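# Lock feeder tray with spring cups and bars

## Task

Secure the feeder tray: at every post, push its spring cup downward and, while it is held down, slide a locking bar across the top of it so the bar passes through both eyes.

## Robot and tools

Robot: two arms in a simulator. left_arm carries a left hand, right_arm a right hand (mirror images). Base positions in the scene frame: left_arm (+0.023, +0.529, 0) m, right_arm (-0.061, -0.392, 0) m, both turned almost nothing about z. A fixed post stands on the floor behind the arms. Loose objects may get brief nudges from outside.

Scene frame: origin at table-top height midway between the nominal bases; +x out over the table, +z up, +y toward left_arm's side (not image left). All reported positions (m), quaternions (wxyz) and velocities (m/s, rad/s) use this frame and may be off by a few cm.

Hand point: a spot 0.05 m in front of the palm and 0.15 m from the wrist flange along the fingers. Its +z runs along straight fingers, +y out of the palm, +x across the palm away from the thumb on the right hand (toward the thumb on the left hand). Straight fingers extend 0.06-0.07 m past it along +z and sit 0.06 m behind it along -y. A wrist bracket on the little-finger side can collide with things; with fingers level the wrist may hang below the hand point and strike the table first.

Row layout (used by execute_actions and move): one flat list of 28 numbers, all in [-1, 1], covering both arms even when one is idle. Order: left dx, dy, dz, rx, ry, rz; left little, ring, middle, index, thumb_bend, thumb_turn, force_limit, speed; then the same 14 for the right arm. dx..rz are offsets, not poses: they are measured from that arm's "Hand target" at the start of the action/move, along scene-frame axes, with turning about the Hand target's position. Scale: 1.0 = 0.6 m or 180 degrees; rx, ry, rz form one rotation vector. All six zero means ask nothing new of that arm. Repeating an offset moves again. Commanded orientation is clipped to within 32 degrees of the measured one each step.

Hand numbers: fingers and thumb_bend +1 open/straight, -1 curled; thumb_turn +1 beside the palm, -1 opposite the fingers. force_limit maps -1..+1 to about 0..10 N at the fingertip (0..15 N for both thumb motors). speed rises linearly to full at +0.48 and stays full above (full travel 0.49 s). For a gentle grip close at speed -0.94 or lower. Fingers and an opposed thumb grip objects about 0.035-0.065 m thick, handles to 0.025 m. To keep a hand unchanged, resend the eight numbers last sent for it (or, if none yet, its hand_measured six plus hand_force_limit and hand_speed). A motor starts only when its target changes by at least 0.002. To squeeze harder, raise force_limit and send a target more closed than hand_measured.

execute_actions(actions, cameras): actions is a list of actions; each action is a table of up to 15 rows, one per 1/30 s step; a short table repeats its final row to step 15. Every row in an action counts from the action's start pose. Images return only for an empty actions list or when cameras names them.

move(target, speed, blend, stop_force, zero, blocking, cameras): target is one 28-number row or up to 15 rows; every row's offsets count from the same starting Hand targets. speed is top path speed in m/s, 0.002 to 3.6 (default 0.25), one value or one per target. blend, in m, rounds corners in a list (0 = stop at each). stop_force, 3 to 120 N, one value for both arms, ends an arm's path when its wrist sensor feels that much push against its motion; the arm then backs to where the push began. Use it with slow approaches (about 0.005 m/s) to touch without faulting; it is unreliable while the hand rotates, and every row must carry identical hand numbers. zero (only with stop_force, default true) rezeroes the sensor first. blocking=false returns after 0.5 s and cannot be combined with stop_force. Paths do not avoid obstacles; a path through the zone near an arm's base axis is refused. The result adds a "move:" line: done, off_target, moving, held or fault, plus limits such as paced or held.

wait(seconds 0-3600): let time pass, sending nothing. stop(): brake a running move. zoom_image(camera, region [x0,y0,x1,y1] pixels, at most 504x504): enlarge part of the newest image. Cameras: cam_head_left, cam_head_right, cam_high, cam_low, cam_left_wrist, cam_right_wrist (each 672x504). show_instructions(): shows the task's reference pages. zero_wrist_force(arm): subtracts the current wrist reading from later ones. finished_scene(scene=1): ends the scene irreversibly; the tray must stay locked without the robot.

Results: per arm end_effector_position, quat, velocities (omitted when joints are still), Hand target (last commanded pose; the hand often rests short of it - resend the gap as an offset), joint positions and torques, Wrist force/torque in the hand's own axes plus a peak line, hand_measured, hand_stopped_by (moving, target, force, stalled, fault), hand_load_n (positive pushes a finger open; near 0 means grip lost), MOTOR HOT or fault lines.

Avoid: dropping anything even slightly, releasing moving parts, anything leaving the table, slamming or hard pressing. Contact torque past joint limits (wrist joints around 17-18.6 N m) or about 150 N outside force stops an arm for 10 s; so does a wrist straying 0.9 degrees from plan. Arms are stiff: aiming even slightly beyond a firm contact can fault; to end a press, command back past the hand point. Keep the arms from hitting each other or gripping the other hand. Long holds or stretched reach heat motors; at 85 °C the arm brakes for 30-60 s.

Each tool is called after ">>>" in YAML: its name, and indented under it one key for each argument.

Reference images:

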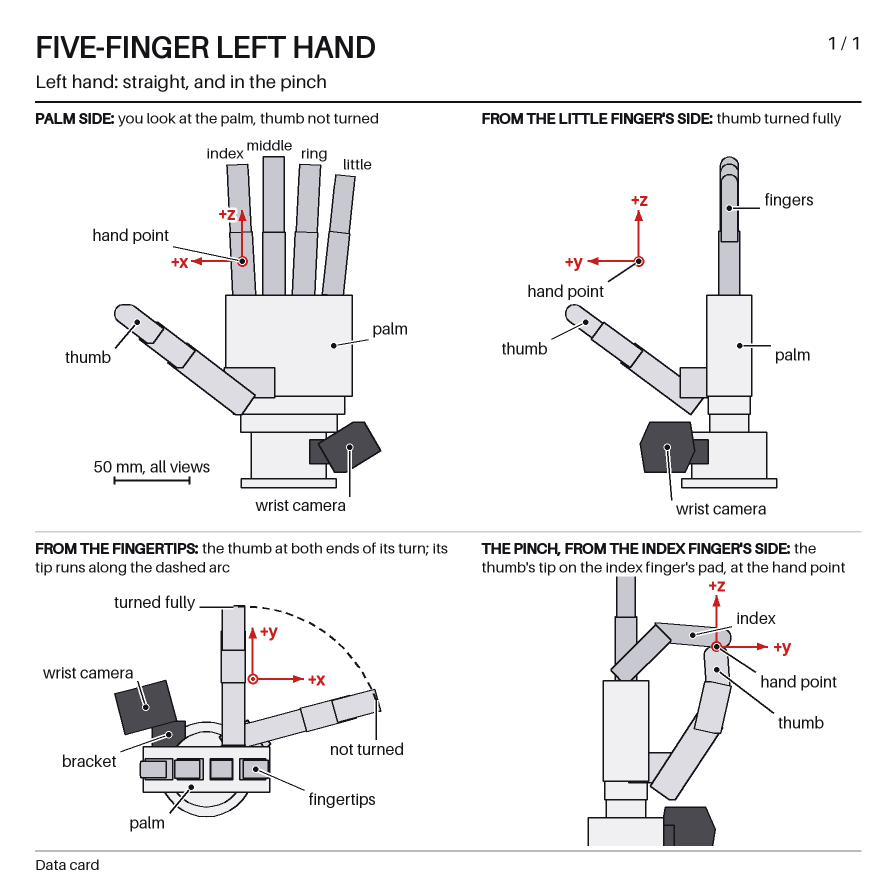

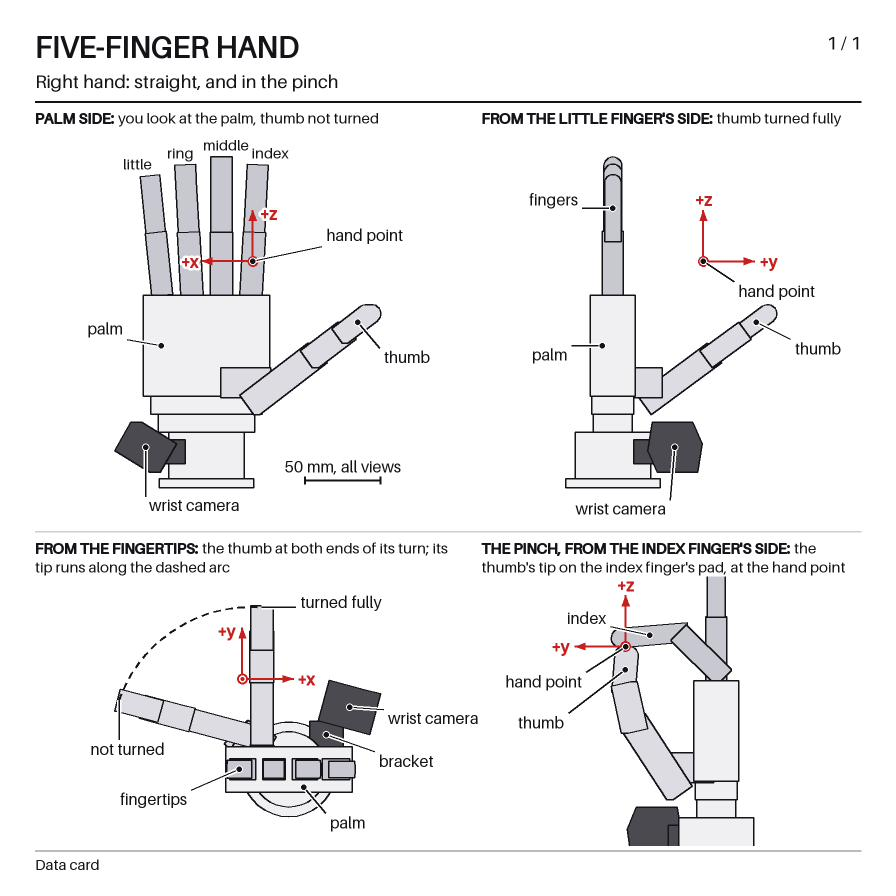

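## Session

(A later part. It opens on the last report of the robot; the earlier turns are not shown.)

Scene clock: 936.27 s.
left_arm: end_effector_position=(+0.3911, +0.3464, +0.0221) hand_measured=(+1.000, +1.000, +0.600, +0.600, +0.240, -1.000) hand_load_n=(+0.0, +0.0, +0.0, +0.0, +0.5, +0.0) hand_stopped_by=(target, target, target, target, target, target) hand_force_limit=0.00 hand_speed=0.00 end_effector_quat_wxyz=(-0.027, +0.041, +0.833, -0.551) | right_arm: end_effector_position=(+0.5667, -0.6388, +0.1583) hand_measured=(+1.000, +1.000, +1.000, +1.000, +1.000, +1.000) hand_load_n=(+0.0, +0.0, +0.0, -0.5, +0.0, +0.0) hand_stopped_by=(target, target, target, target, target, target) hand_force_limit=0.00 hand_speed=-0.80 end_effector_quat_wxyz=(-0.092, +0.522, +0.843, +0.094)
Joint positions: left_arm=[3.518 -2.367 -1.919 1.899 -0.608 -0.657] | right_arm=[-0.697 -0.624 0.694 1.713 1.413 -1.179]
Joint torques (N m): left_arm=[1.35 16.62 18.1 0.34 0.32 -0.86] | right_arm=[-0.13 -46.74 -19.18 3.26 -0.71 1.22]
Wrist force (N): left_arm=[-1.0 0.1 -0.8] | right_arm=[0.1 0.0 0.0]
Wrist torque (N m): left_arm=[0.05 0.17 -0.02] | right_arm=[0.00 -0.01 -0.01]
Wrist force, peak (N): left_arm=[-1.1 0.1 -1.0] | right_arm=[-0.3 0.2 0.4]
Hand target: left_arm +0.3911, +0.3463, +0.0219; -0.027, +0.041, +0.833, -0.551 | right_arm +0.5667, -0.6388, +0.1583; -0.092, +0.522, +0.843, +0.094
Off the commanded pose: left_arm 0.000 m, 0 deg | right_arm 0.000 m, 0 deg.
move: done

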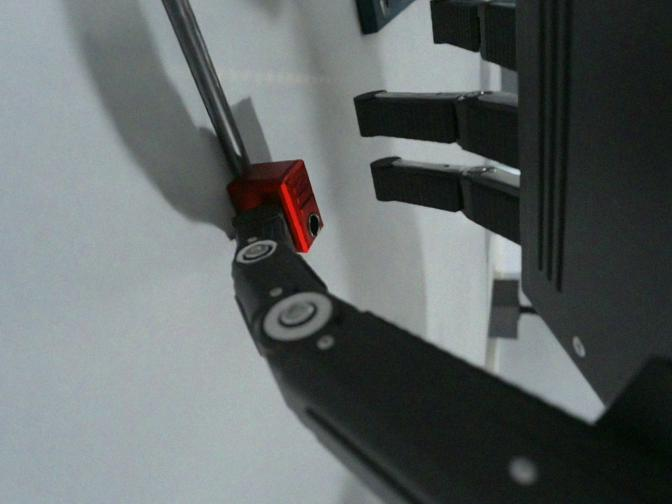

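>>> move:
  target: [0, 0, -0.014, 0,0,0, 1,1,0.6,0.6,0.16,-1,0,0.0, 0,0,0,0,0,0, 1,1,1,1,1,1,0,-0.8]
  speed: 0.03

>>> move:
  target: [0, 0, 0, 0,0,0, 1,1,0.2,0.2,0.1,-1,0,-0.6, 0,0,0,0,0,0, 1,1,1,1,1,1,0,-0.8]
  cameras: ["cam_left_wrist"]
  speed: 0.03

>>> zoom_image:
  camera: "cam_left_wrist"
  region: [150, 50, 500, 350]

Scene clock: 958.70 s.
left_arm: end_effector_position=(+0.3911, +0.3463, +0.0137) hand_measured=(+1.000, +1.000, +0.600, +0.600, +0.160, -1.000) hand_load_n=(+0.0, -0.5, +0.0, +0.0, +0.0, +0.0) hand_stopped_by=(target, target, target, target, target, target) hand_force_limit=0.00 hand_speed=0.00 end_effector_quat_wxyz=(-0.027, +0.041, +0.833, -0.551) | right_arm: end_effector_position=(+0.5667, -0.6388, +0.1583) hand_measured=(+1.000, +1.000, +1.000, +1.000, +1.000, +1.000) hand_load_n=(+0.0, +0.0, +0.0, +0.0, +0.0, +0.0) hand_stopped_by=(target, target, target, target, target, target) hand_force_limit=0.00 hand_speed=-0.80 end_effector_quat_wxyz=(-0.092, +0.522, +0.843, +0.094)
Joint positions: left_arm=[3.518 -2.386 -1.915 1.914 -0.608 -0.657] | right_arm=[-0.697 -0.624 0.694 1.713 1.413 -1.179]
Joint torques (N m): left_arm=[-6.76 16.24 16.46 0.79 1.76 0.34] | right_arm=[-0.17 -46.58 -19.09 3.23 -0.77 1.33]
Wrist force (N): left_arm=[-0.9 0.0 -0.8] | right_arm=[-0.1 0.1 0.0]
Wrist torque (N m): left_arm=[0.04 0.17 -0.02] | right_arm=[0.01 0.01 -0.02]
Wrist force, peak (N): left_arm=[-1.1 0.0 -0.9] | right_arm=[-0.5 0.1 0.2]
Hand target: left_arm +0.3911, +0.3463, +0.0135; -0.027, +0.041, +0.833, -0.551 | right_arm +0.5667, -0.6388, +0.1583; -0.092, +0.522, +0.843, +0.094
Off the commanded pose: left_arm 0.000 m, 0 deg | right_arm 0.000 m, 0 deg.
move: done

Scene clock: 959.30 s.
left_arm: end_effector_position=(+0.3911, +0.3463, +0.0135) hand_measured=(+1.000, +1.000, +0.420, +0.236, +0.100, -1.000) hand_load_n=(+0.0, +0.0, +0.0, +3.5, +0.0, +0.0) hand_stopped_by=(target, target, force, force, target, target) hand_force_limit=0.00 hand_speed=-0.60 end_effector_quat_wxyz=(-0.027, +0.041, +0.833, -0.551) | right_arm: end_effector_position=(+0.5667, -0.6388, +0.1583) hand_measured=(+1.000, +1.000, +1.000, +1.000, +1.000, +1.000) hand_load_n=(+0.0, +0.0, +0.0, +0.0, +0.0, +0.0) hand_stopped_by=(target, target, target, target, target, target) hand_force_limit=0.00 hand_speed=-0.80 end_effector_quat_wxyz=(-0.092, +0.522, +0.843, +0.094)
Joint positions: left_arm=[3.518 -2.386 -1.915 1.915 -0.608 -0.657] | right_arm=[-0.697 -0.624 0.694 1.713 1.413 -1.179]
Joint torques (N m): left_arm=[-7.09 15.77 17.39 2.03 0.72 0.19] | right_arm=[-0.04 -46.88 -18.9 3.32 -0.63 1.22]
Wrist force (N): left_arm=[3.9 -10.6 -5.5] | right_arm=[0.0 -0.1 -0.1]
Wrist torque (N m): left_arm=[0.13 -0.06 0.20] | right_arm=[-0.01 0.00 -0.01]
Wrist force, peak (N): left_arm=[2.3 -11.9 -6.9] | right_arm=[-0.1 0.4 -0.2]
Hand target: left_arm +0.3911, +0.3463, +0.0135; -0.027, +0.041, +0.833, -0.551 | right_arm +0.5667, -0.6388, +0.1583; -0.092, +0.522, +0.843, +0.094
Off the commanded pose: left_arm 0.000 m, 0 deg | right_arm 0.000 m, 0 deg.
move: done

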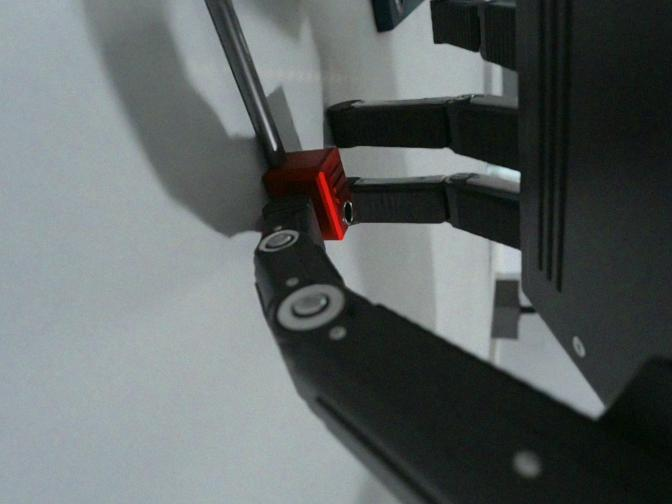

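Scaled by 1.440 from the camera's image (finer frame: 960x720).

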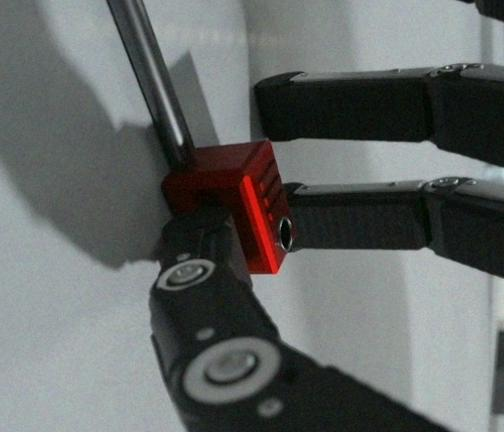

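>>> move:
  target: [0, 0, 0, 0,0,0, 1,1,0.5,0.4,0.16,-1,0,-0.6, 0,0,0,0,0,0, 1,1,1,1,1,1,0,-0.8]
  speed: 0.03

>>> move:
  target: [0, 0, 0.005, 0,0,0, 1,1,0.5,0.4,0.16,-1,0,-0.6, 0,0,0,0,0,0, 1,1,1,1,1,1,0,-0.8]
  speed: 0.03
  cameras: ["cam_left_wrist"]

>>> zoom_image:
  camera: "cam_left_wrist"
  region: [150, 50, 500, 350]

Scene clock: 981.90 s.
left_arm: end_effector_position=(+0.3911, +0.3464, +0.0135) hand_measured=(+1.000, +1.000, +0.500, +0.400, +0.160, -1.000) hand_load_n=(+0.0, -0.5, +0.0, +0.0, +0.0, +0.0) hand_stopped_by=(target, target, target, target, target, target) hand_force_limit=0.00 hand_speed=-0.60 end_effector_quat_wxyz=(-0.027, +0.041, +0.833, -0.551) | right_arm: end_effector_position=(+0.5667, -0.6388, +0.1583) hand_measured=(+1.000, +1.000, +1.000, +1.000, +1.000, +1.000) hand_load_n=(+0.0, +0.0, +0.0, +0.0, +0.0, +0.0) hand_stopped_by=(target, target, target, target, target, target) hand_force_limit=0.00 hand_speed=-0.80 end_effector_quat_wxyz=(-0.092, +0.522, +0.843, +0.094)
Joint positions: left_arm=[3.518 -2.386 -1.915 1.915 -0.608 -0.657] | right_arm=[-0.697 -0.624 0.694 1.713 1.413 -1.179]
Joint torques (N m): left_arm=[-6.77 19.39 12.41 -3.09 1.01 -0.81] | right_arm=[-0.06 -47.01 -18.77 3.31 -0.64 1.24]
Wrist force (N): left_arm=[-1.0 0.4 -0.9] | right_arm=[-0.2 0.1 -0.2]
Wrist torque (N m): left_arm=[0.14 0.18 -0.03] | right_arm=[0.03 0.05 -0.02]
Wrist force, peak (N): left_arm=[3.9 -10.7 -5.6] | right_arm=[-0.4 0.4 -0.1]
Hand target: left_arm +0.3911, +0.3463, +0.0135; -0.027, +0.041, +0.833, -0.551 | right_arm +0.5667, -0.6388, +0.1583; -0.092, +0.522, +0.843, +0.094
Off the commanded pose: left_arm 0.000 m, 0 deg | right_arm 0.000 m, 0 deg.
move: done

Scene clock: 982.40 s.
left_arm: end_effector_position=(+0.3911, +0.3463, +0.0164) hand_measured=(+1.000, +1.000, +0.500, +0.400, +0.160, -1.000) hand_load_n=(-0.5, +0.0, +0.0, +0.0, +0.0, +0.0) hand_stopped_by=(target, target, target, target, target, target) hand_force_limit=0.00 hand_speed=-0.60 end_effector_quat_wxyz=(-0.027, +0.041, +0.833, -0.551) | right_arm: end_effector_position=(+0.5667, -0.6388, +0.1583) hand_measured=(+1.000, +1.000, +1.000, +1.000, +1.000, +1.000) hand_load_n=(+0.0, +0.0, +0.0, +0.0, -0.5, +0.0) hand_stopped_by=(target, target, target, target, target, target) hand_force_limit=0.00 hand_speed=-0.80 end_effector_quat_wxyz=(-0.092, +0.522, +0.843, +0.094)
Joint positions: left_arm=[3.518 -2.38 -1.916 1.909 -0.608 -0.657] | right_arm=[-0.697 -0.624 0.694 1.713 1.413 -1.179]
Joint torques (N m): left_arm=[-7.76 58.84 -5.6 -5.3 3 -0.77] | right_arm=[-0.14 -46.8 -19.09 3.33 -0.78 1.3]
Wrist force (N): left_arm=[-1.1 0.6 -0.9] | right_arm=[0.0 -0.1 -0.2]
Wrist torque (N m): left_arm=[0.17 0.19 -0.04] | right_arm=[0.00 0.00 -0.01]
Wrist force, peak (N): left_arm=[-1.1 0.6 -1.1] | right_arm=[-0.3 0.0 -0.4]
Hand target: left_arm +0.3911, +0.3463, +0.0165; -0.027, +0.041, +0.833, -0.551 | right_arm +0.5667, -0.6388, +0.1583; -0.092, +0.522, +0.843, +0.094
Off the commanded pose: left_arm 0.000 m, 0 deg | right_arm 0.000 m, 0 deg.
move: done

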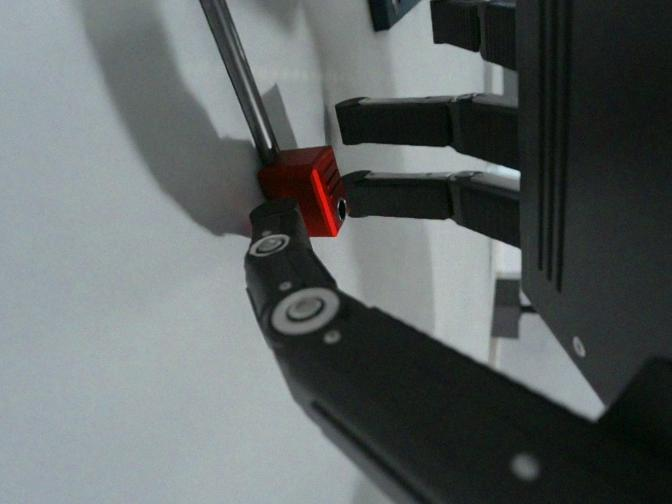

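Scaled by 1.440 from the camera's image (finer frame: 960x720).

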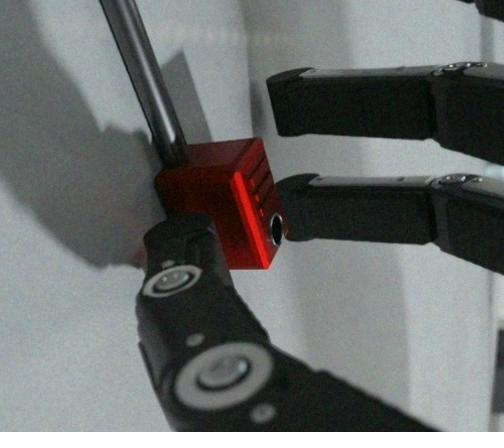

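>>> move:
  target: [0, 0, 0.0045, 0,0,0, 1,1,0.5,0.4,0.13,-1,0,-0.6, 0,0,0,0,0,0, 1,1,1,1,1,1,0,-0.8]
  speed: 0.03

>>> move:
  target: [0, 0, 0, 0,0,0, 1,1,-0.1,-0.1,0.13,-1,0,-0.8, 0,0,0,0,0,0, 1,1,1,1,1,1,0,-0.8]
  cameras: ["cam_left_wrist"]
  speed: 0.03

>>> zoom_image:
  camera: "cam_left_wrist"
  region: [150, 50, 500, 350]

Scene clock: 1017.37 s.
left_arm: end_effector_position=(+0.3911, +0.3463, +0.0191) hand_measured=(+1.000, +1.000, +0.500, +0.400, +0.130, -1.000) hand_load_n=(+0.0, +0.0, +0.0, +0.0, +0.0, +0.0) hand_stopped_by=(target, target, target, target, target, target) hand_force_limit=0.00 hand_speed=-0.60 end_effector_quat_wxyz=(-0.027, +0.041, +0.833, -0.551) | right_arm: end_effector_position=(+0.5667, -0.6388, +0.1583) hand_measured=(+1.000, +1.000, +1.000, +1.000, +1.000, +1.000) hand_load_n=(+0.0, +0.0, +0.0, +0.0, +0.0, +0.0) hand_stopped_by=(target, target, target, target, target, target) hand_force_limit=0.00 hand_speed=-0.80 end_effector_quat_wxyz=(-0.092, +0.522, +0.843, +0.094)
Joint positions: left_arm=[3.518 -2.373 -1.918 1.904 -0.608 -0.657] | right_arm=[-0.697 -0.624 0.694 1.713 1.413 -1.179]
Joint torques (N m): left_arm=[-8.29 58.61 -5.73 -5.56 3.08 1.09] | right_arm=[-0.56 -46.7 -19.07 3.29 -0.73 1.28]
Wrist force (N): left_arm=[-1.0 0.5 -1.0] | right_arm=[-0.1 0.0 -0.1]
Wrist torque (N m): left_arm=[0.16 0.18 -0.03] | right_arm=[0.01 0.01 -0.02]
Wrist force, peak (N): left_arm=[-1.1 0.6 -1.1] | right_arm=[-0.4 0.3 -0.2]
Hand target: left_arm +0.3911, +0.3463, +0.0192; -0.027, +0.041, +0.833, -0.551 | right_arm +0.5667, -0.6388, +0.1583; -0.092, +0.522, +0.843, +0.094
Off the commanded pose: left_arm 0.000 m, 0 deg | right_arm 0.000 m, 0 deg.
move: done

Scene clock: 1018.47 s.
left_arm: end_effector_position=(+0.3911, +0.3463, +0.0193) hand_measured=(+1.000, +1.000, +0.244, -0.060, +0.130, -1.000) hand_load_n=(+0.0, +0.0, +2.5, +4.5, +2.0, +0.0) hand_stopped_by=(target, target, force, force, target, target) hand_force_limit=0.00 hand_speed=-0.80 end_effector_quat_wxyz=(-0.027, +0.041, +0.833, -0.551) | right_arm: end_effector_position=(+0.5667, -0.6388, +0.1583) hand_measured=(+1.000, +1.000, +1.000, +1.000, +1.000, +1.000) hand_load_n=(+0.0, +0.0, +0.0, +0.0, -0.5, +0.0) hand_stopped_by=(target, target, target, target, target, target) hand_force_limit=0.00 hand_speed=-0.80 end_effector_quat_wxyz=(-0.092, +0.522, +0.843, +0.094)
Joint positions: left_arm=[3.518 -2.373 -1.918 1.904 -0.608 -0.657] | right_arm=[-0.697 -0.624 0.694 1.713 1.413 -1.179]
Joint torques (N m): left_arm=[-8.45 52.55 -3.33 1.57 -1.28 1.22] | right_arm=[-0.26 -46.88 -18.95 3.26 -0.71 1.33]
Wrist force (N): left_arm=[-1.0 -7.4 -2.4] | right_arm=[-0.4 -0.2 0.0]
Wrist torque (N m): left_arm=[0.00 0.12 0.16] | right_arm=[-0.02 0.06 -0.04]
Wrist force, peak (N): left_arm=[-1.1 -8.4 -0.2] | right_arm=[0.3 0.3 -0.3]
Hand target: left_arm +0.3911, +0.3463, +0.0192; -0.027, +0.041, +0.833, -0.551 | right_arm +0.5667, -0.6388, +0.1583; -0.092, +0.522, +0.843, +0.094
Off the commanded pose: left_arm 0.000 m, 0 deg | right_arm 0.000 m, 0 deg.
move: done

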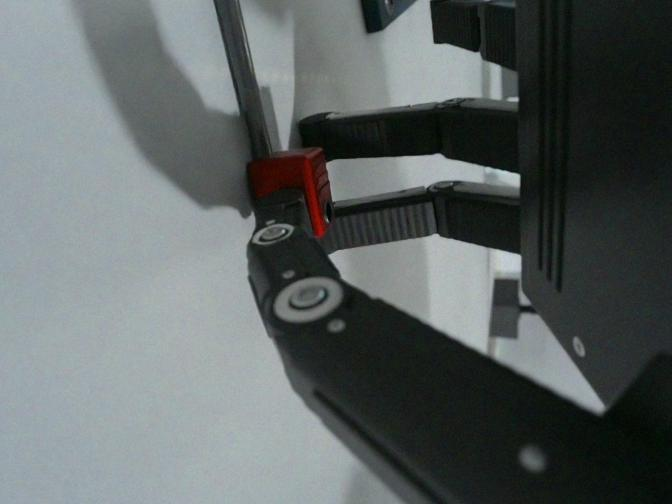

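Scaled by 1.440 from the camera's image (finer frame: 960x720).

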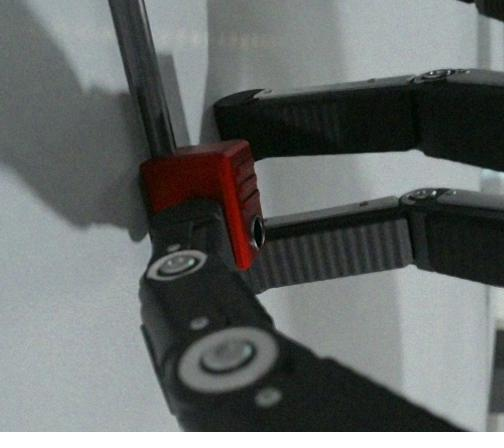

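>>> move:
  target: [0, 0, 0, 0,0,0, 1,1,0.5,0.4,0.2,-1,0,-0.6, 0,0,0,0,0,0, 1,1,1,1,1,1,0,-0.8]
  speed: 0.03
  cameras: ["cam_left_wrist"]

>>> zoom_image:
  camera: "cam_left_wrist"
  region: [150, 50, 500, 350]

Scene clock: 1052.03 s.
left_arm: end_effector_position=(+0.3911, +0.3463, +0.0192) hand_measured=(+1.000, +1.000, +0.500, +0.400, +0.200, -1.000) hand_load_n=(+0.0, +0.0, +0.0, +0.0, +0.0, +0.0) hand_stopped_by=(target, target, target, target, target, target) hand_force_limit=0.00 hand_speed=-0.60 end_effector_quat_wxyz=(-0.027, +0.041, +0.833, -0.551) | right_arm: end_effector_position=(+0.5667, -0.6388, +0.1583) hand_measured=(+1.000, +1.000, +1.000, +1.000, +1.000, +1.000) hand_load_n=(+0.0, +0.0, +0.0, +0.0, +0.0, +0.0) hand_stopped_by=(target, target, target, target, target, target) hand_force_limit=0.00 hand_speed=-0.80 end_effector_quat_wxyz=(-0.092, +0.522, +0.843, +0.094)
Joint positions: left_arm=[3.518 -2.373 -1.918 1.904 -0.608 -0.657] | right_arm=[-0.697 -0.624 0.694 1.713 1.413 -1.179]
Joint torques (N m): left_arm=[-8.04 18.85 10.5 -4.07 2.79 1.2] | right_arm=[0.2 -46.23 -18.85 3.27 -0.74 1.29]
Wrist force (N): left_arm=[-1.1 0.2 -1.1] | right_arm=[-0.2 0.0 -0.1]
Wrist torque (N m): left_arm=[0.11 0.19 -0.03] | right_arm=[0.01 0.02 -0.02]
Wrist force, peak (N): left_arm=[-0.3 -8.3 -2.7] | right_arm=[-0.5 0.2 -0.1]
Hand target: left_arm +0.3911, +0.3463, +0.0192; -0.027, +0.041, +0.833, -0.551 | right_arm +0.5667, -0.6388, +0.1583; -0.092, +0.522, +0.843, +0.094
Off the commanded pose: left_arm 0.000 m, 0 deg | right_arm 0.000 m, 0 deg.
move: done

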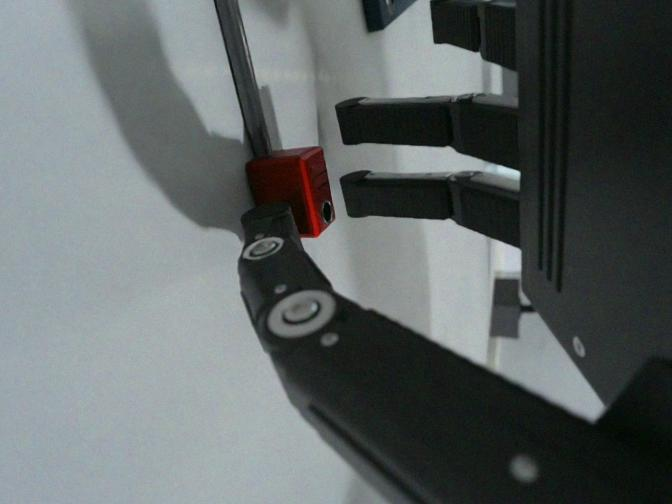

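Scaled by 1.440 from the camera's image (finer frame: 960x720).

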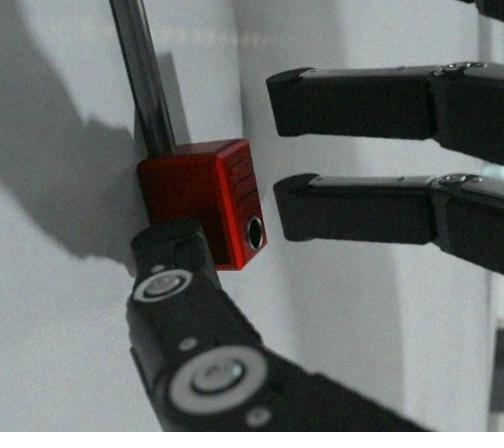

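>>> move:
  target: [0.0207, -0.002, 0, 0,0,0, 1,1,0.5,0.4,0.2,-0.8,0,-0.6, 0,0,0,0,0,0, 1,1,1,1,1,1,0,-0.8]
  speed: 0.03
  cameras: ["cam_left_wrist"]

>>> zoom_image:
  camera: "cam_left_wrist"
  region: [150, 50, 500, 350]

Scene clock: 1077.87 s.
left_arm: end_effector_position=(+0.4034, +0.3451, +0.0192) hand_measured=(+1.000, +1.000, +0.500, +0.400, +0.200, -0.800) hand_load_n=(+0.0, +0.0, +0.0, +0.0, +0.0, -0.5) hand_stopped_by=(target, target, target, target, target, target) hand_force_limit=0.00 hand_speed=-0.60 end_effector_quat_wxyz=(-0.027, +0.041, +0.833, -0.551) | right_arm: end_effector_position=(+0.5667, -0.6388, +0.1583) hand_measured=(+1.000, +1.000, +1.000, +1.000, +1.000, +1.000) hand_load_n=(+0.0, +0.5, +0.0, +0.0, +0.0, +0.0) hand_stopped_by=(target, target, target, target, target, target) hand_force_limit=0.00 hand_speed=-0.80 end_effector_quat_wxyz=(-0.092, +0.522, +0.843, +0.094)
Joint positions: left_arm=[3.504 -2.386 -1.876 1.889 -0.598 -0.673] | right_arm=[-0.697 -0.624 0.694 1.713 1.413 -1.179]
Joint torques (N m): left_arm=[-11.13 18.35 18.06 -5.39 3.28 -0.81] | right_arm=[-0.3 -46.11 -19.22 3.37 -0.89 1.31]
Wrist force (N): left_arm=[-1.2 0.4 -1.1] | right_arm=[-0.2 -0.1 -0.3]
Wrist torque (N m): left_arm=[0.14 0.20 -0.04] | right_arm=[0.01 0.04 -0.03]
Wrist force, peak (N): left_arm=[-1.3 0.5 -1.5] | right_arm=[-0.2 0.1 -0.5]
Hand target: left_arm +0.4035, +0.3451, +0.0192; -0.027, +0.041, +0.833, -0.551 | right_arm +0.5667, -0.6388, +0.1583; -0.092, +0.522, +0.843, +0.094
Off the commanded pose: left_arm 0.000 m, 0 deg | right_arm 0.000 m, 0 deg.
move: done

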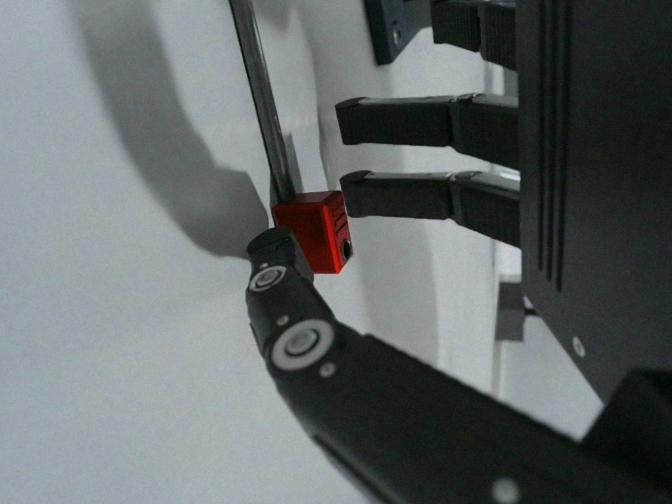

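Scaled by 1.440 from the camera's image (finer frame: 960x720).

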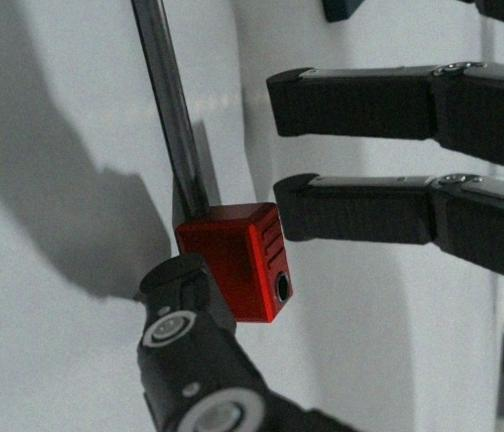

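>>> move:
  target: [0, 0, 0, 0,0,0, 1,1,0.4,0.0,0.13,-0.8,0,-0.8, 0,0,0,0,0,0, 1,1,1,1,1,1,0,-0.8]
  speed: 0.03
  cameras: ["cam_left_wrist"]

>>> zoom_image:
  camera: "cam_left_wrist"
  region: [150, 50, 500, 350]

Scene clock: 1087.90 s.
left_arm: end_effector_position=(+0.4035, +0.3451, +0.0192) hand_measured=(+1.000, +1.000, +0.400, +0.000, +0.130, -0.800) hand_load_n=(+0.0, +0.0, +0.0, +0.0, +0.5, +0.0) hand_stopped_by=(target, target, target, target, target, target) hand_force_limit=0.00 hand_speed=-0.80 end_effector_quat_wxyz=(-0.027, +0.041, +0.833, -0.551) | right_arm: end_effector_position=(+0.5667, -0.6388, +0.1583) hand_measured=(+1.000, +1.000, +1.000, +1.000, +1.000, +1.000) hand_load_n=(+0.0, +0.0, +0.0, +0.0, +0.0, +0.0) hand_stopped_by=(target, target, target, target, target, target) hand_force_limit=0.00 hand_speed=-0.80 end_effector_quat_wxyz=(-0.092, +0.522, +0.843, +0.094)
Joint positions: left_arm=[3.504 -2.386 -1.876 1.889 -0.598 -0.673] | right_arm=[-0.697 -0.624 0.694 1.713 1.413 -1.179]
Joint torques (N m): left_arm=[-9.93 17.83 17.71 -5.35 3.07 -1.14] | right_arm=[0.04 -46.31 -18.82 3.27 -0.68 1.26]
Wrist force (N): left_arm=[-0.9 0.3 -1.0] | right_arm=[-0.1 0.0 0.2]
Wrist torque (N m): left_arm=[0.11 0.16 -0.02] | right_arm=[-0.01 0.01 -0.01]
Wrist force, peak (N): left_arm=[-1.4 0.5 -1.1] | right_arm=[-0.4 0.3 -0.3]
Hand target: left_arm +0.4035, +0.3451, +0.0192; -0.027, +0.041, +0.833, -0.551 | right_arm +0.5667, -0.6388, +0.1583; -0.092, +0.522, +0.843, +0.094
Off the commanded pose: left_arm 0.000 m, 0 deg | right_arm 0.000 m, 0 deg.
move: done

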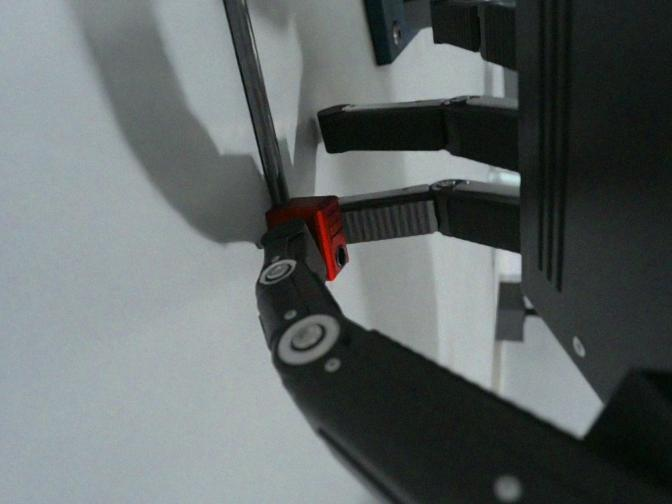

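Scaled by 1.440 from the camera's image (finer frame: 960x720).

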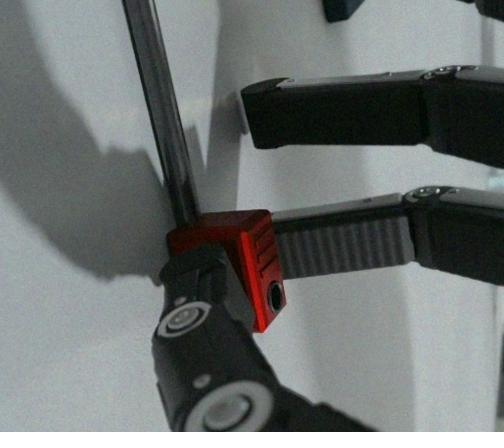

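>>> move:
  target: [0, 0, 0, 0,0,0, 1,1,0.4,-0.3,0.13,-0.8,0.1,-0.85, 0,0,0,0,0,0, 1,1,1,1,1,1,0,-0.8]
  speed: 0.03

>>> move:
  target: [0, 0, 0, 0,0,0, 1,1,-0.4,-0.3,0.13,-0.8,-0.4,-0.85, 0,0,0,0,0,0, 1,1,1,1,1,1,0,-0.8]
  speed: 0.03
  cameras: ["cam_left_wrist"]

>>> zoom_image:
  camera: "cam_left_wrist"
  region: [150, 50, 500, 350]

Scene clock: 1099.33 s.
left_arm: end_effector_position=(+0.4035, +0.3451, +0.0192) hand_measured=(+1.000, +1.000, +0.400, -0.052, +0.130, -0.800) hand_load_n=(+0.0, +0.0, +0.0, +7.0, +2.5, +0.0) hand_stopped_by=(target, target, target, force, target, target) hand_force_limit=0.10 hand_speed=-0.85 end_effector_quat_wxyz=(-0.027, +0.041, +0.833, -0.551) | right_arm: end_effector_position=(+0.5667, -0.6388, +0.1583) hand_measured=(+1.000, +1.000, +1.000, +1.000, +1.000, +1.000) hand_load_n=(+0.0, +0.0, +0.0, +0.0, +0.0, +0.0) hand_stopped_by=(target, target, target, target, target, target) hand_force_limit=0.00 hand_speed=-0.80 end_effector_quat_wxyz=(-0.092, +0.522, +0.843, +0.094)
Joint positions: left_arm=[3.504 -2.386 -1.876 1.889 -0.598 -0.673] | right_arm=[-0.697 -0.624 0.694 1.713 1.413 -1.179]
Joint torques (N m): left_arm=[-9.11 17.88 17.25 -4.97 2.25 -1.05] | right_arm=[-0.2 -46.16 -19.1 3.41 -0.79 1.26]
Wrist force (N): left_arm=[-1.0 0.7 -1.0] | right_arm=[-0.1 0.1 -0.1]
Wrist torque (N m): left_arm=[0.16 0.18 -0.03] | right_arm=[0.03 0.02 -0.01]
Wrist force, peak (N): left_arm=[-1.2 0.8 -1.3] | right_arm=[-0.5 0.3 0.2]
Hand target: left_arm +0.4035, +0.3451, +0.0192; -0.027, +0.041, +0.833, -0.551 | right_arm +0.5667, -0.6388, +0.1583; -0.092, +0.522, +0.843, +0.094
Off the commanded pose: left_arm 0.000 m, 0 deg | right_arm 0.000 m, 0 deg.
move: done

Scene clock: 1099.93 s.
left_arm: end_effector_position=(+0.4035, +0.3451, +0.0193) hand_measured=(+1.000, +1.000, +0.264, -0.052, +0.130, -0.800) hand_load_n=(+0.0, +0.0, +3.0, +7.0, +2.5, +0.5) hand_stopped_by=(target, target, force, force, target, target) hand_force_limit=-0.40 hand_speed=-0.85 end_effector_quat_wxyz=(-0.027, +0.041, +0.833, -0.551) | right_arm: end_effector_position=(+0.5667, -0.6388, +0.1583) hand_measured=(+1.000, +1.000, +1.000, +1.000, +1.000, +1.000) hand_load_n=(+0.0, +0.5, +0.5, +0.0, +0.0, +0.0) hand_stopped_by=(target, target, target, target, target, target) hand_force_limit=0.00 hand_speed=-0.80 end_effector_quat_wxyz=(-0.092, +0.522, +0.843, +0.094)
Joint positions: left_arm=[3.504 -2.386 -1.876 1.889 -0.598 -0.673] | right_arm=[-0.697 -0.624 0.694 1.713 1.413 -1.179]
Joint torques (N m): left_arm=[-8.69 17.43 17.68 -2.87 0.77 -1.03] | right_arm=[-0.19 -45.8 -18.84 3.35 -0.78 1.27]
Wrist force (N): left_arm=[-2.8 -6.5 -2.5] | right_arm=[-0.4 0.3 0.1]
Wrist torque (N m): left_arm=[0.10 0.21 0.10] | right_arm=[0.04 0.06 -0.02]
Wrist force, peak (N): left_arm=[-2.1 -7.5 -0.1] | right_arm=[-0.2 0.4 -0.3]
Hand target: left_arm +0.4035, +0.3451, +0.0192; -0.027, +0.041, +0.833, -0.551 | right_arm +0.5667, -0.6388, +0.1583; -0.092, +0.522, +0.843, +0.094
Off the commanded pose: left_arm 0.000 m, 0 deg | right_arm 0.000 m, 0 deg.
move: done

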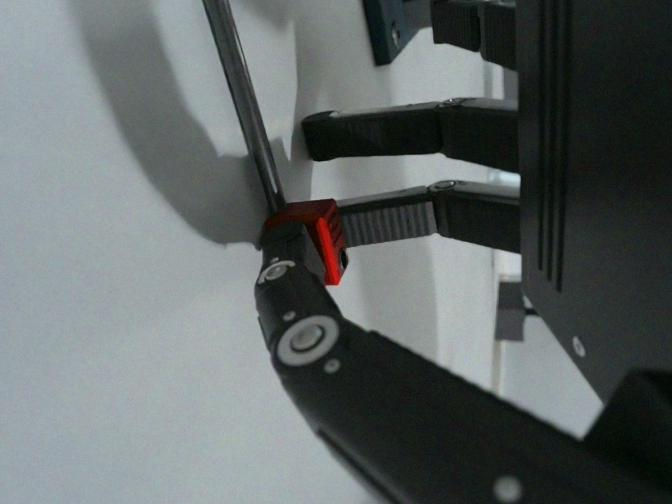

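Scaled by 1.440 from the camera's image (finer frame: 960x720).

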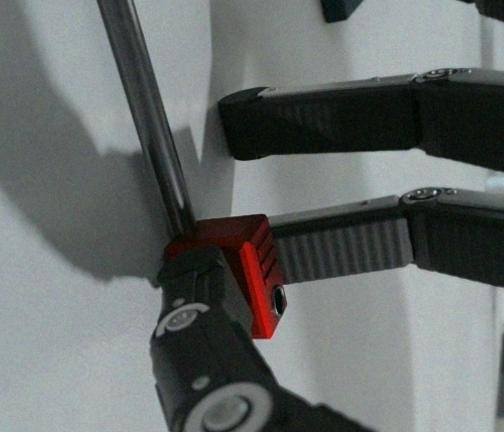

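>>> move:
  target: [0, 0, 0, 0,0,0, 1,1,0.5,-0.3,0.13,-0.8,0.1,-0.6, 0,0,0,0,0,0, 1,1,1,1,1,1,0,-0.8]
  speed: 0.03

>>> move:
  target: [0, 0, 0.05, 0,0,0, 1,1,0.5,-0.3,0.13,-0.8,0.1,-0.6, 0,0,0,0,0,0, 1,1,1,1,1,1,0,-0.8]
  speed: 0.03
  cameras: ["cam_left_wrist", "cam_head_right", "cam_low"]

>>> zoom_image:
  camera: "cam_left_wrist"
  region: [150, 50, 500, 350]

Scene clock: 1110.43 s.
left_arm: end_effector_position=(+0.4035, +0.3451, +0.0192) hand_measured=(+1.000, +1.000, +0.500, -0.052, +0.130, -0.800) hand_load_n=(+0.0, +0.0, +0.0, +7.0, +2.5, +0.0) hand_stopped_by=(target, target, target, force, target, target) hand_force_limit=0.10 hand_speed=-0.60 end_effector_quat_wxyz=(-0.027, +0.041, +0.833, -0.551) | right_arm: end_effector_position=(+0.5667, -0.6388, +0.1583) hand_measured=(+1.000, +1.000, +1.000, +1.000, +1.000, +1.000) hand_load_n=(+0.0, +0.0, +0.0, +0.0, +0.0, +0.0) hand_stopped_by=(target, target, target, target, target, target) hand_force_limit=0.00 hand_speed=-0.80 end_effector_quat_wxyz=(-0.092, +0.522, +0.843, +0.094)
Joint positions: left_arm=[3.504 -2.386 -1.876 1.889 -0.598 -0.673] | right_arm=[-0.697 -0.624 0.694 1.713 1.413 -1.179]
Joint torques (N m): left_arm=[-6.58 18.5 16.4 -1.64 1.67 -1.01] | right_arm=[-0.69 -46.09 -18.86 3.33 -0.8 1.23]
Wrist force (N): left_arm=[-1.0 0.8 -0.8] | right_arm=[0.0 0.2 0.0]
Wrist torque (N m): left_arm=[0.16 0.19 -0.03] | right_arm=[0.03 -0.01 0.00]
Wrist force, peak (N): left_arm=[-2.9 -6.8 -2.7] | right_arm=[-0.5 0.1 -0.1]
Hand target: left_arm +0.4035, +0.3451, +0.0192; -0.027, +0.041, +0.833, -0.551 | right_arm +0.5667, -0.6388, +0.1583; -0.092, +0.522, +0.843, +0.094
Off the commanded pose: left_arm 0.000 m, 0 deg | right_arm 0.000 m, 0 deg.
move: done

Scene clock: 1111.87 s.
left_arm: end_effector_position=(+0.4035, +0.3451, +0.0491) hand_measured=(+1.000, +1.000, +0.500, -0.052, +0.130, -0.800) hand_load_n=(+0.0, +0.0, +0.0, +6.0, +2.5, +0.0) hand_stopped_by=(target, target, target, force, target, target) hand_force_limit=0.10 hand_speed=-0.60 end_effector_quat_wxyz=(-0.027, +0.041, +0.833, -0.551) | right_arm: end_effector_position=(+0.5667, -0.6388, +0.1583) hand_measured=(+1.000, +1.000, +1.000, +1.000, +1.000, +1.000) hand_load_n=(+0.0, +0.0, +0.0, +0.0, +0.0, +0.0) hand_stopped_by=(target, target, target, target, target, target) hand_force_limit=0.00 hand_speed=-0.80 end_effector_quat_wxyz=(-0.092, +0.522, +0.843, +0.094)
Joint positions: left_arm=[3.504 -2.32 -1.885 1.832 -0.598 -0.674] | right_arm=[-0.697 -0.624 0.694 1.713 1.413 -1.179]
Joint torques (N m): left_arm=[-3.56 59.54 -4.67 -5.28 2.37 0.68] | right_arm=[-0.76 -45.86 -18.69 3.43 -0.8 1.28]
Wrist force (N): left_arm=[-1.1 0.7 -0.8] | right_arm=[-0.4 0.2 -0.2]
Wrist torque (N m): left_arm=[0.14 0.19 -0.03] | right_arm=[0.03 0.05 -0.02]
Wrist force, peak (N): left_arm=[-1.3 0.9 -0.9] | right_arm=[-0.3 0.4 -0.3]
Hand target: left_arm +0.4035, +0.3451, +0.0492; -0.027, +0.041, +0.833, -0.551 | right_arm +0.5667, -0.6388, +0.1583; -0.092, +0.522, +0.843, +0.094
Off the commanded pose: left_arm 0.000 m, 0 deg | right_arm 0.000 m, 0 deg.
move: done
Images, in order (width x height): cam_head_right 672x504, cam_low 672x504, cam_left_wrist 672x504.

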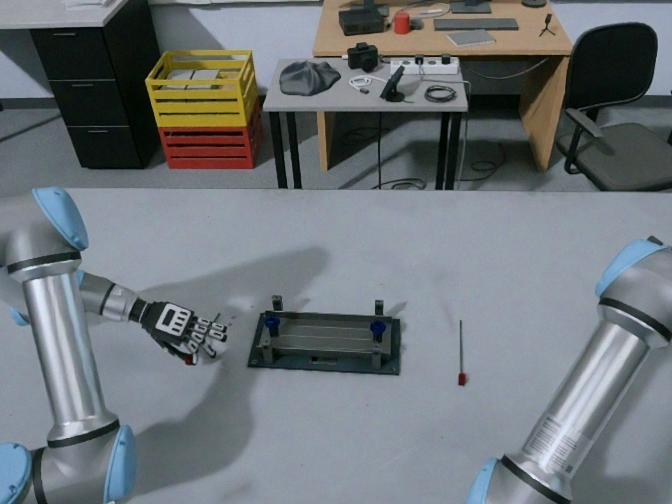

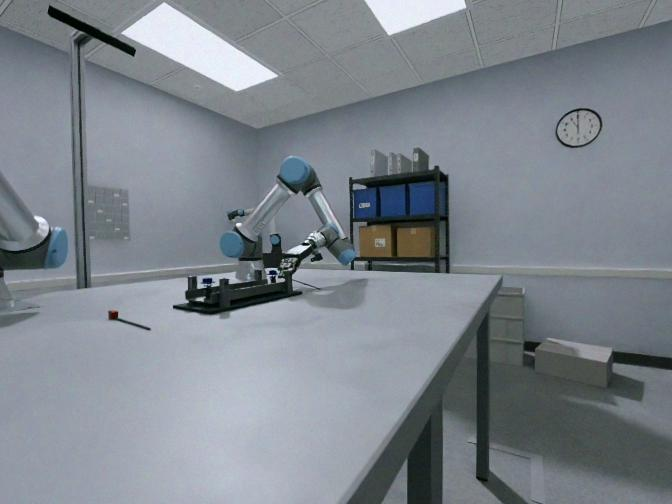

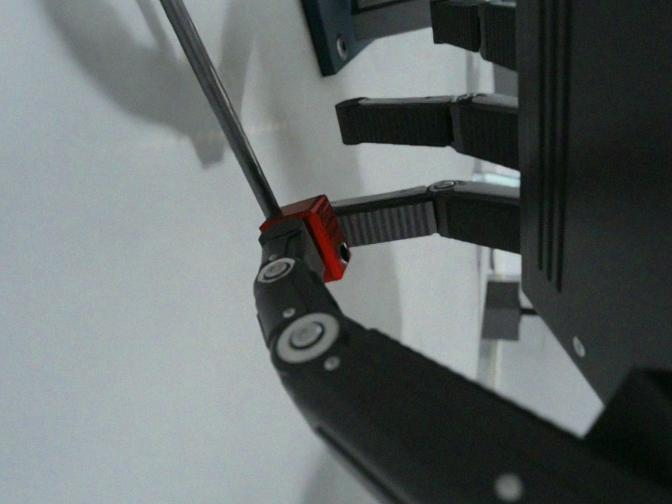

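Scaled by 1.440 from the camera's image (finer frame: 960x720).

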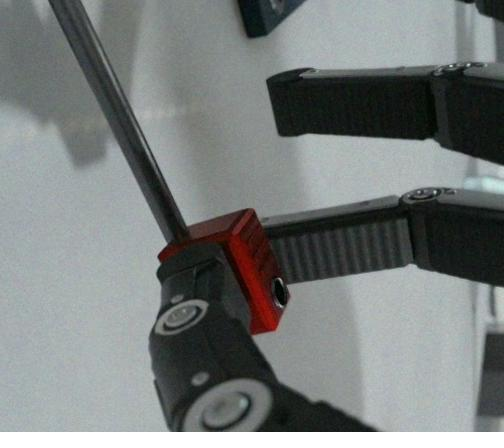

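>>> move:
  target: [0, 0, -0.0367, 0,0,0, 1,1,0.5,-0.3,0.13,-0.8,0.1,-0.6, 0,0,0,0,0,0, 1,1,1,1,1,1,0,-0.8]
  speed: 0.03

>>> move:
  target: [0, 0, 0, 0,0,0, 1,1,-0.5,-0.3,0.13,-0.8,-0.4,-0.8, 0,0,0,0,0,0, 1,1,1,1,1,1,0,-0.8]
  speed: 0.03
  cameras: ["cam_left_wrist"]

>>> zoom_image:
  camera: "cam_left_wrist"
  region: [150, 50, 500, 350]

Scene clock: 1129.97 s.
left_arm: end_effector_position=(+0.4035, +0.3452, +0.0273) hand_measured=(+1.000, +1.000, +0.500, -0.052, +0.130, -0.800) hand_load_n=(+0.0, +0.0, +0.0, +6.0, +2.0, +0.0) hand_stopped_by=(target, target, target, force, target, target) hand_force_limit=0.10 hand_speed=-0.60 end_effector_quat_wxyz=(-0.027, +0.041, +0.833, -0.551) | right_arm: end_effector_position=(+0.5667, -0.6388, +0.1583) hand_measured=(+1.000, +1.000, +1.000, +1.000, +1.000, +1.000) hand_load_n=(+0.0, +0.0, +0.5, +0.0, +0.0, +0.0) hand_stopped_by=(target, target, target, target, target, target) hand_force_limit=0.00 hand_speed=-0.80 end_effector_quat_wxyz=(-0.092, +0.522, +0.843, +0.094)
Joint positions: left_arm=[3.504 -2.368 -1.879 1.874 -0.598 -0.673] | right_arm=[-0.697 -0.624 0.694 1.713 1.413 -1.179]
Joint torques (N m): left_arm=[4.07 21.11 18.5 0.84 0.31 -0.76] | right_arm=[-0.19 -45.43 -19.19 3.43 -0.8 1.26]
Wrist force (N): left_arm=[-0.9 0.6 -1.1] | right_arm=[-0.4 0.0 0.0]
Wrist torque (N m): left_arm=[0.16 0.17 -0.01] | right_arm=[0.00 0.06 -0.03]
Wrist force, peak (N): left_arm=[-1.3 0.8 -0.9] | right_arm=[-0.5 0.0 -0.2]
Hand target: left_arm +0.4035, +0.3451, +0.0272; -0.027, +0.041, +0.833, -0.551 | right_arm +0.5667, -0.6388, +0.1583; -0.092, +0.522, +0.843, +0.094
Off the commanded pose: left_arm 0.000 m, 0 deg | right_arm 0.000 m, 0 deg.
move: done

Scene clock: 1131.33 s.
left_arm: end_effector_position=(+0.4035, +0.3451, +0.0272) hand_measured=(+1.000, +1.000, -0.108, -0.052, +0.130, -0.800) hand_load_n=(+0.0, +0.0, +4.0, +6.5, +3.0, +1.0) hand_stopped_by=(target, target, force, force, target, target) hand_force_limit=-0.40 hand_speed=-0.80 end_effector_quat_wxyz=(-0.027, +0.041, +0.833, -0.551) | right_arm: end_effector_position=(+0.5667, -0.6388, +0.1583) hand_measured=(+1.000, +1.000, +1.000, +1.000, +1.000, +1.000) hand_load_n=(+0.0, +0.0, -0.5, +0.0, +0.0, +0.0) hand_stopped_by=(target, target, target, target, target, target) hand_force_limit=0.00 hand_speed=-0.80 end_effector_quat_wxyz=(-0.092, +0.522, +0.843, +0.094)
Joint positions: left_arm=[3.504 -2.368 -1.879 1.874 -0.598 -0.673] | right_arm=[-0.697 -0.624 0.694 1.713 1.413 -1.179]
Joint torques (N m): left_arm=[-9.1 17.49 18.65 0.68 2.93 -0.85] | right_arm=[-0.22 -45.83 -18.84 3.38 -0.81 1.29]
Wrist force (N): left_arm=[-1.3 0.7 -1.1] | right_arm=[-0.1 -0.1 0.0]
Wrist torque (N m): left_arm=[0.17 0.20 -0.02] | right_arm=[-0.03 0.01 -0.03]
Wrist force, peak (N): left_arm=[-1.3 0.7 -1.1] | right_arm=[-0.4 0.3 -0.2]
Hand target: left_arm +0.4035, +0.3451, +0.0272; -0.027, +0.041, +0.833, -0.551 | right_arm +0.5667, -0.6388, +0.1583; -0.092, +0.522, +0.843, +0.094
Off the commanded pose: left_arm 0.000 m, 0 deg | right_arm 0.000 m, 0 deg.
move: done

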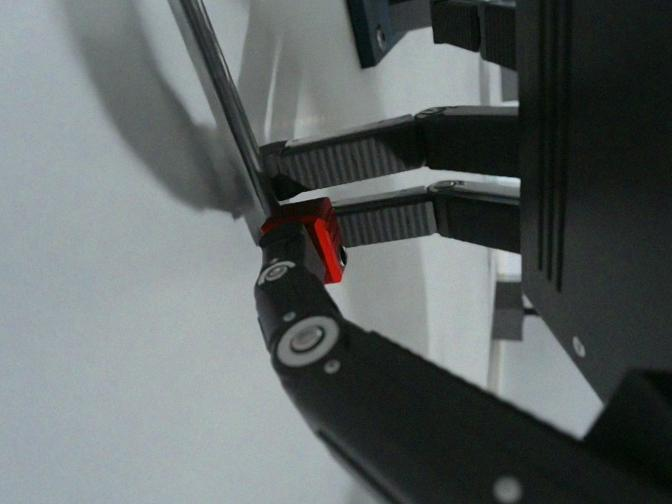

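Scaled by 1.440 from the camera's image (finer frame: 960x720).

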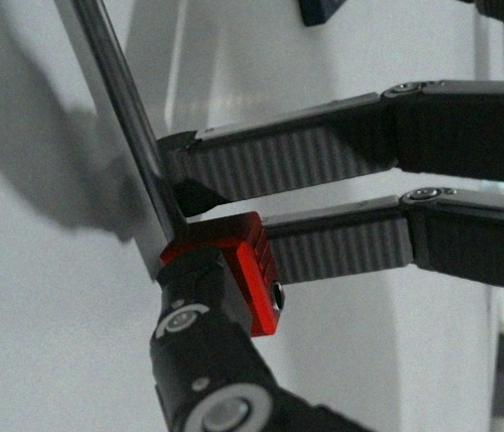

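>>> move:
  target: [0, 0, 0.17, 0,0,0, 1,1,-0.5,-0.3,0.13,-0.8,-0.4,-0.8, 0,0,0,0,0,0, 1,1,1,1,1,1,0,-0.8]
  speed: 0.08
  cameras: ["cam_left_wrist", "cam_low", "cam_head_left", "cam_head_right"]

>>> zoom_image:
  camera: "cam_left_wrist"
  region: [0, 0, 350, 300]

>>> zoom_image:
  camera: "cam_low"
  region: [150, 210, 350, 330]

Scene clock: 1167.60 s.
left_arm: end_effector_position=(+0.4035, +0.3451, +0.1291) hand_measured=(+1.000, +1.000, -0.108, -0.052, +0.130, -0.800) hand_load_n=(+0.0, +0.0, +0.0, +5.5, +3.0, +0.0) hand_stopped_by=(target, target, force, force, target, target) hand_force_limit=-0.40 hand_speed=-0.80 end_effector_quat_wxyz=(-0.027, +0.041, +0.833, -0.551) | right_arm: end_effector_position=(+0.5667, -0.6388, +0.1583) hand_measured=(+1.000, +1.000, +1.000, +1.000, +1.000, +1.000) hand_load_n=(+0.0, +0.0, +0.0, +0.0, +0.0, +0.0) hand_stopped_by=(target, target, target, target, target, target) hand_force_limit=0.00 hand_speed=-0.80 end_effector_quat_wxyz=(-0.092, +0.522, +0.843, +0.094)
Joint positions: left_arm=[3.504 -2.156 -1.881 1.663 -0.598 -0.673] | right_arm=[-0.697 -0.624 0.694 1.713 1.413 -1.179]
Joint torques (N m): left_arm=[8.69 54.8 23.19 -5.36 -0.71 1.04] | right_arm=[-0.34 -45.52 -18.77 3.46 -0.89 1.32]
Wrist force (N): left_arm=[-1.1 0.8 -0.8] | right_arm=[-0.1 0.1 -0.1]
Wrist torque (N m): left_arm=[0.16 0.20 -0.01] | right_arm=[0.02 0.02 -0.01]
Wrist force, peak (N): left_arm=[-1.5 1.0 -1.1] | right_arm=[-0.4 0.1 -0.3]
Hand target: left_arm +0.4035, +0.3451, +0.1292; -0.027, +0.041, +0.833, -0.551 | right_arm +0.5667, -0.6388, +0.1583; -0.092, +0.522, +0.843, +0.094
Off the commanded pose: left_arm 0.000 m, 0 deg | right_arm 0.000 m, 0 deg.
move: done
Images, in order (width x height): cam_head_left 672x504, cam_head_right 672x504, cam_low 672x504, cam_left_wrist 672x504.

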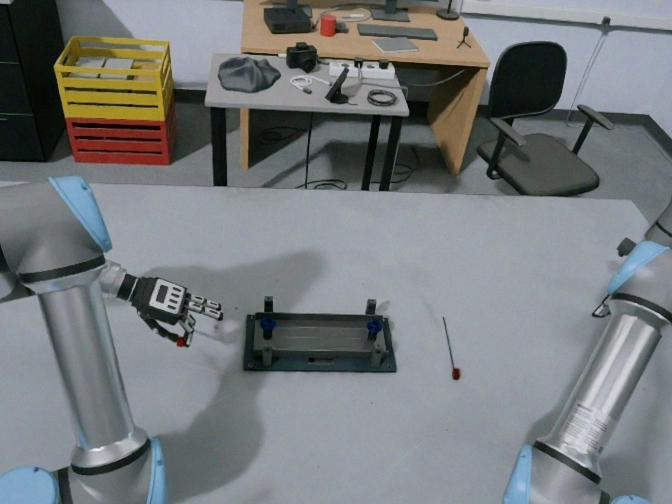

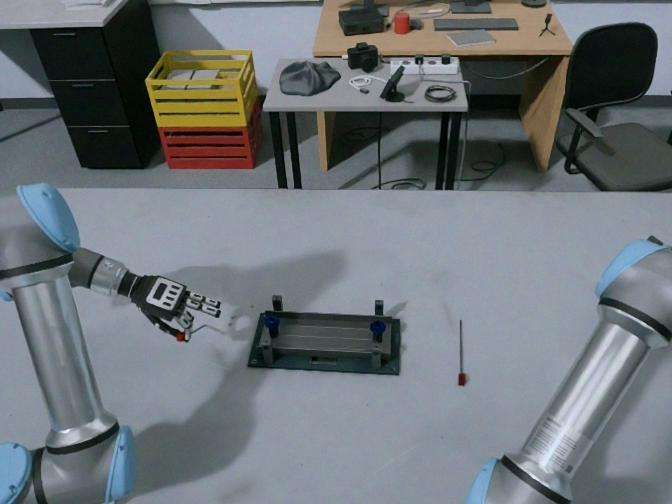

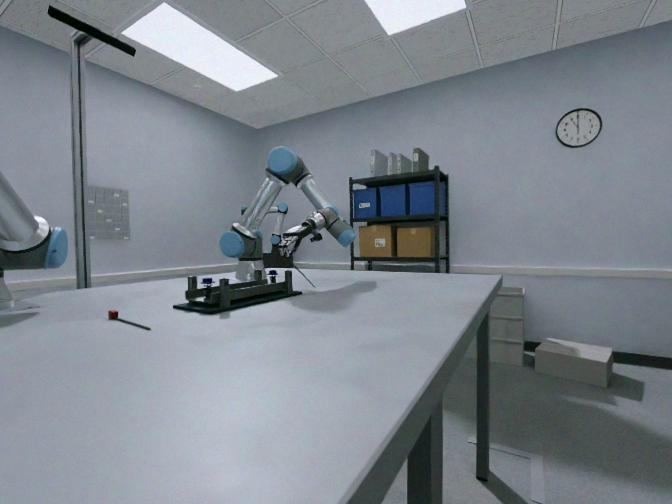

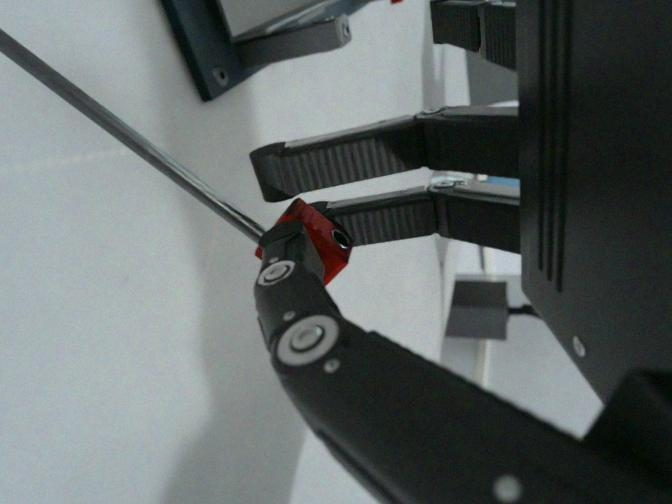

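Scaled by 1.440 from the camera's image (finer frame: 960x720).

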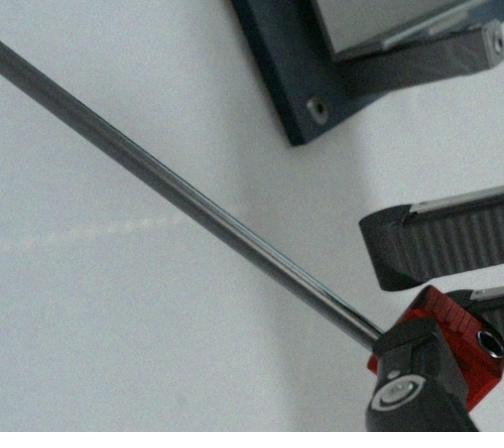

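Scaled by 2.520 from the camera's image (finer frame: 960x720).

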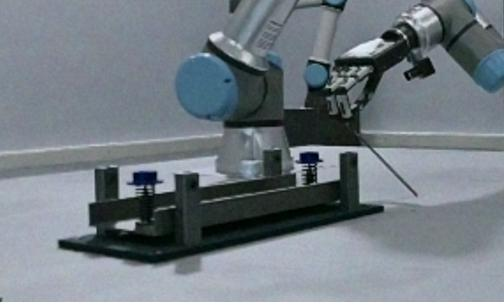

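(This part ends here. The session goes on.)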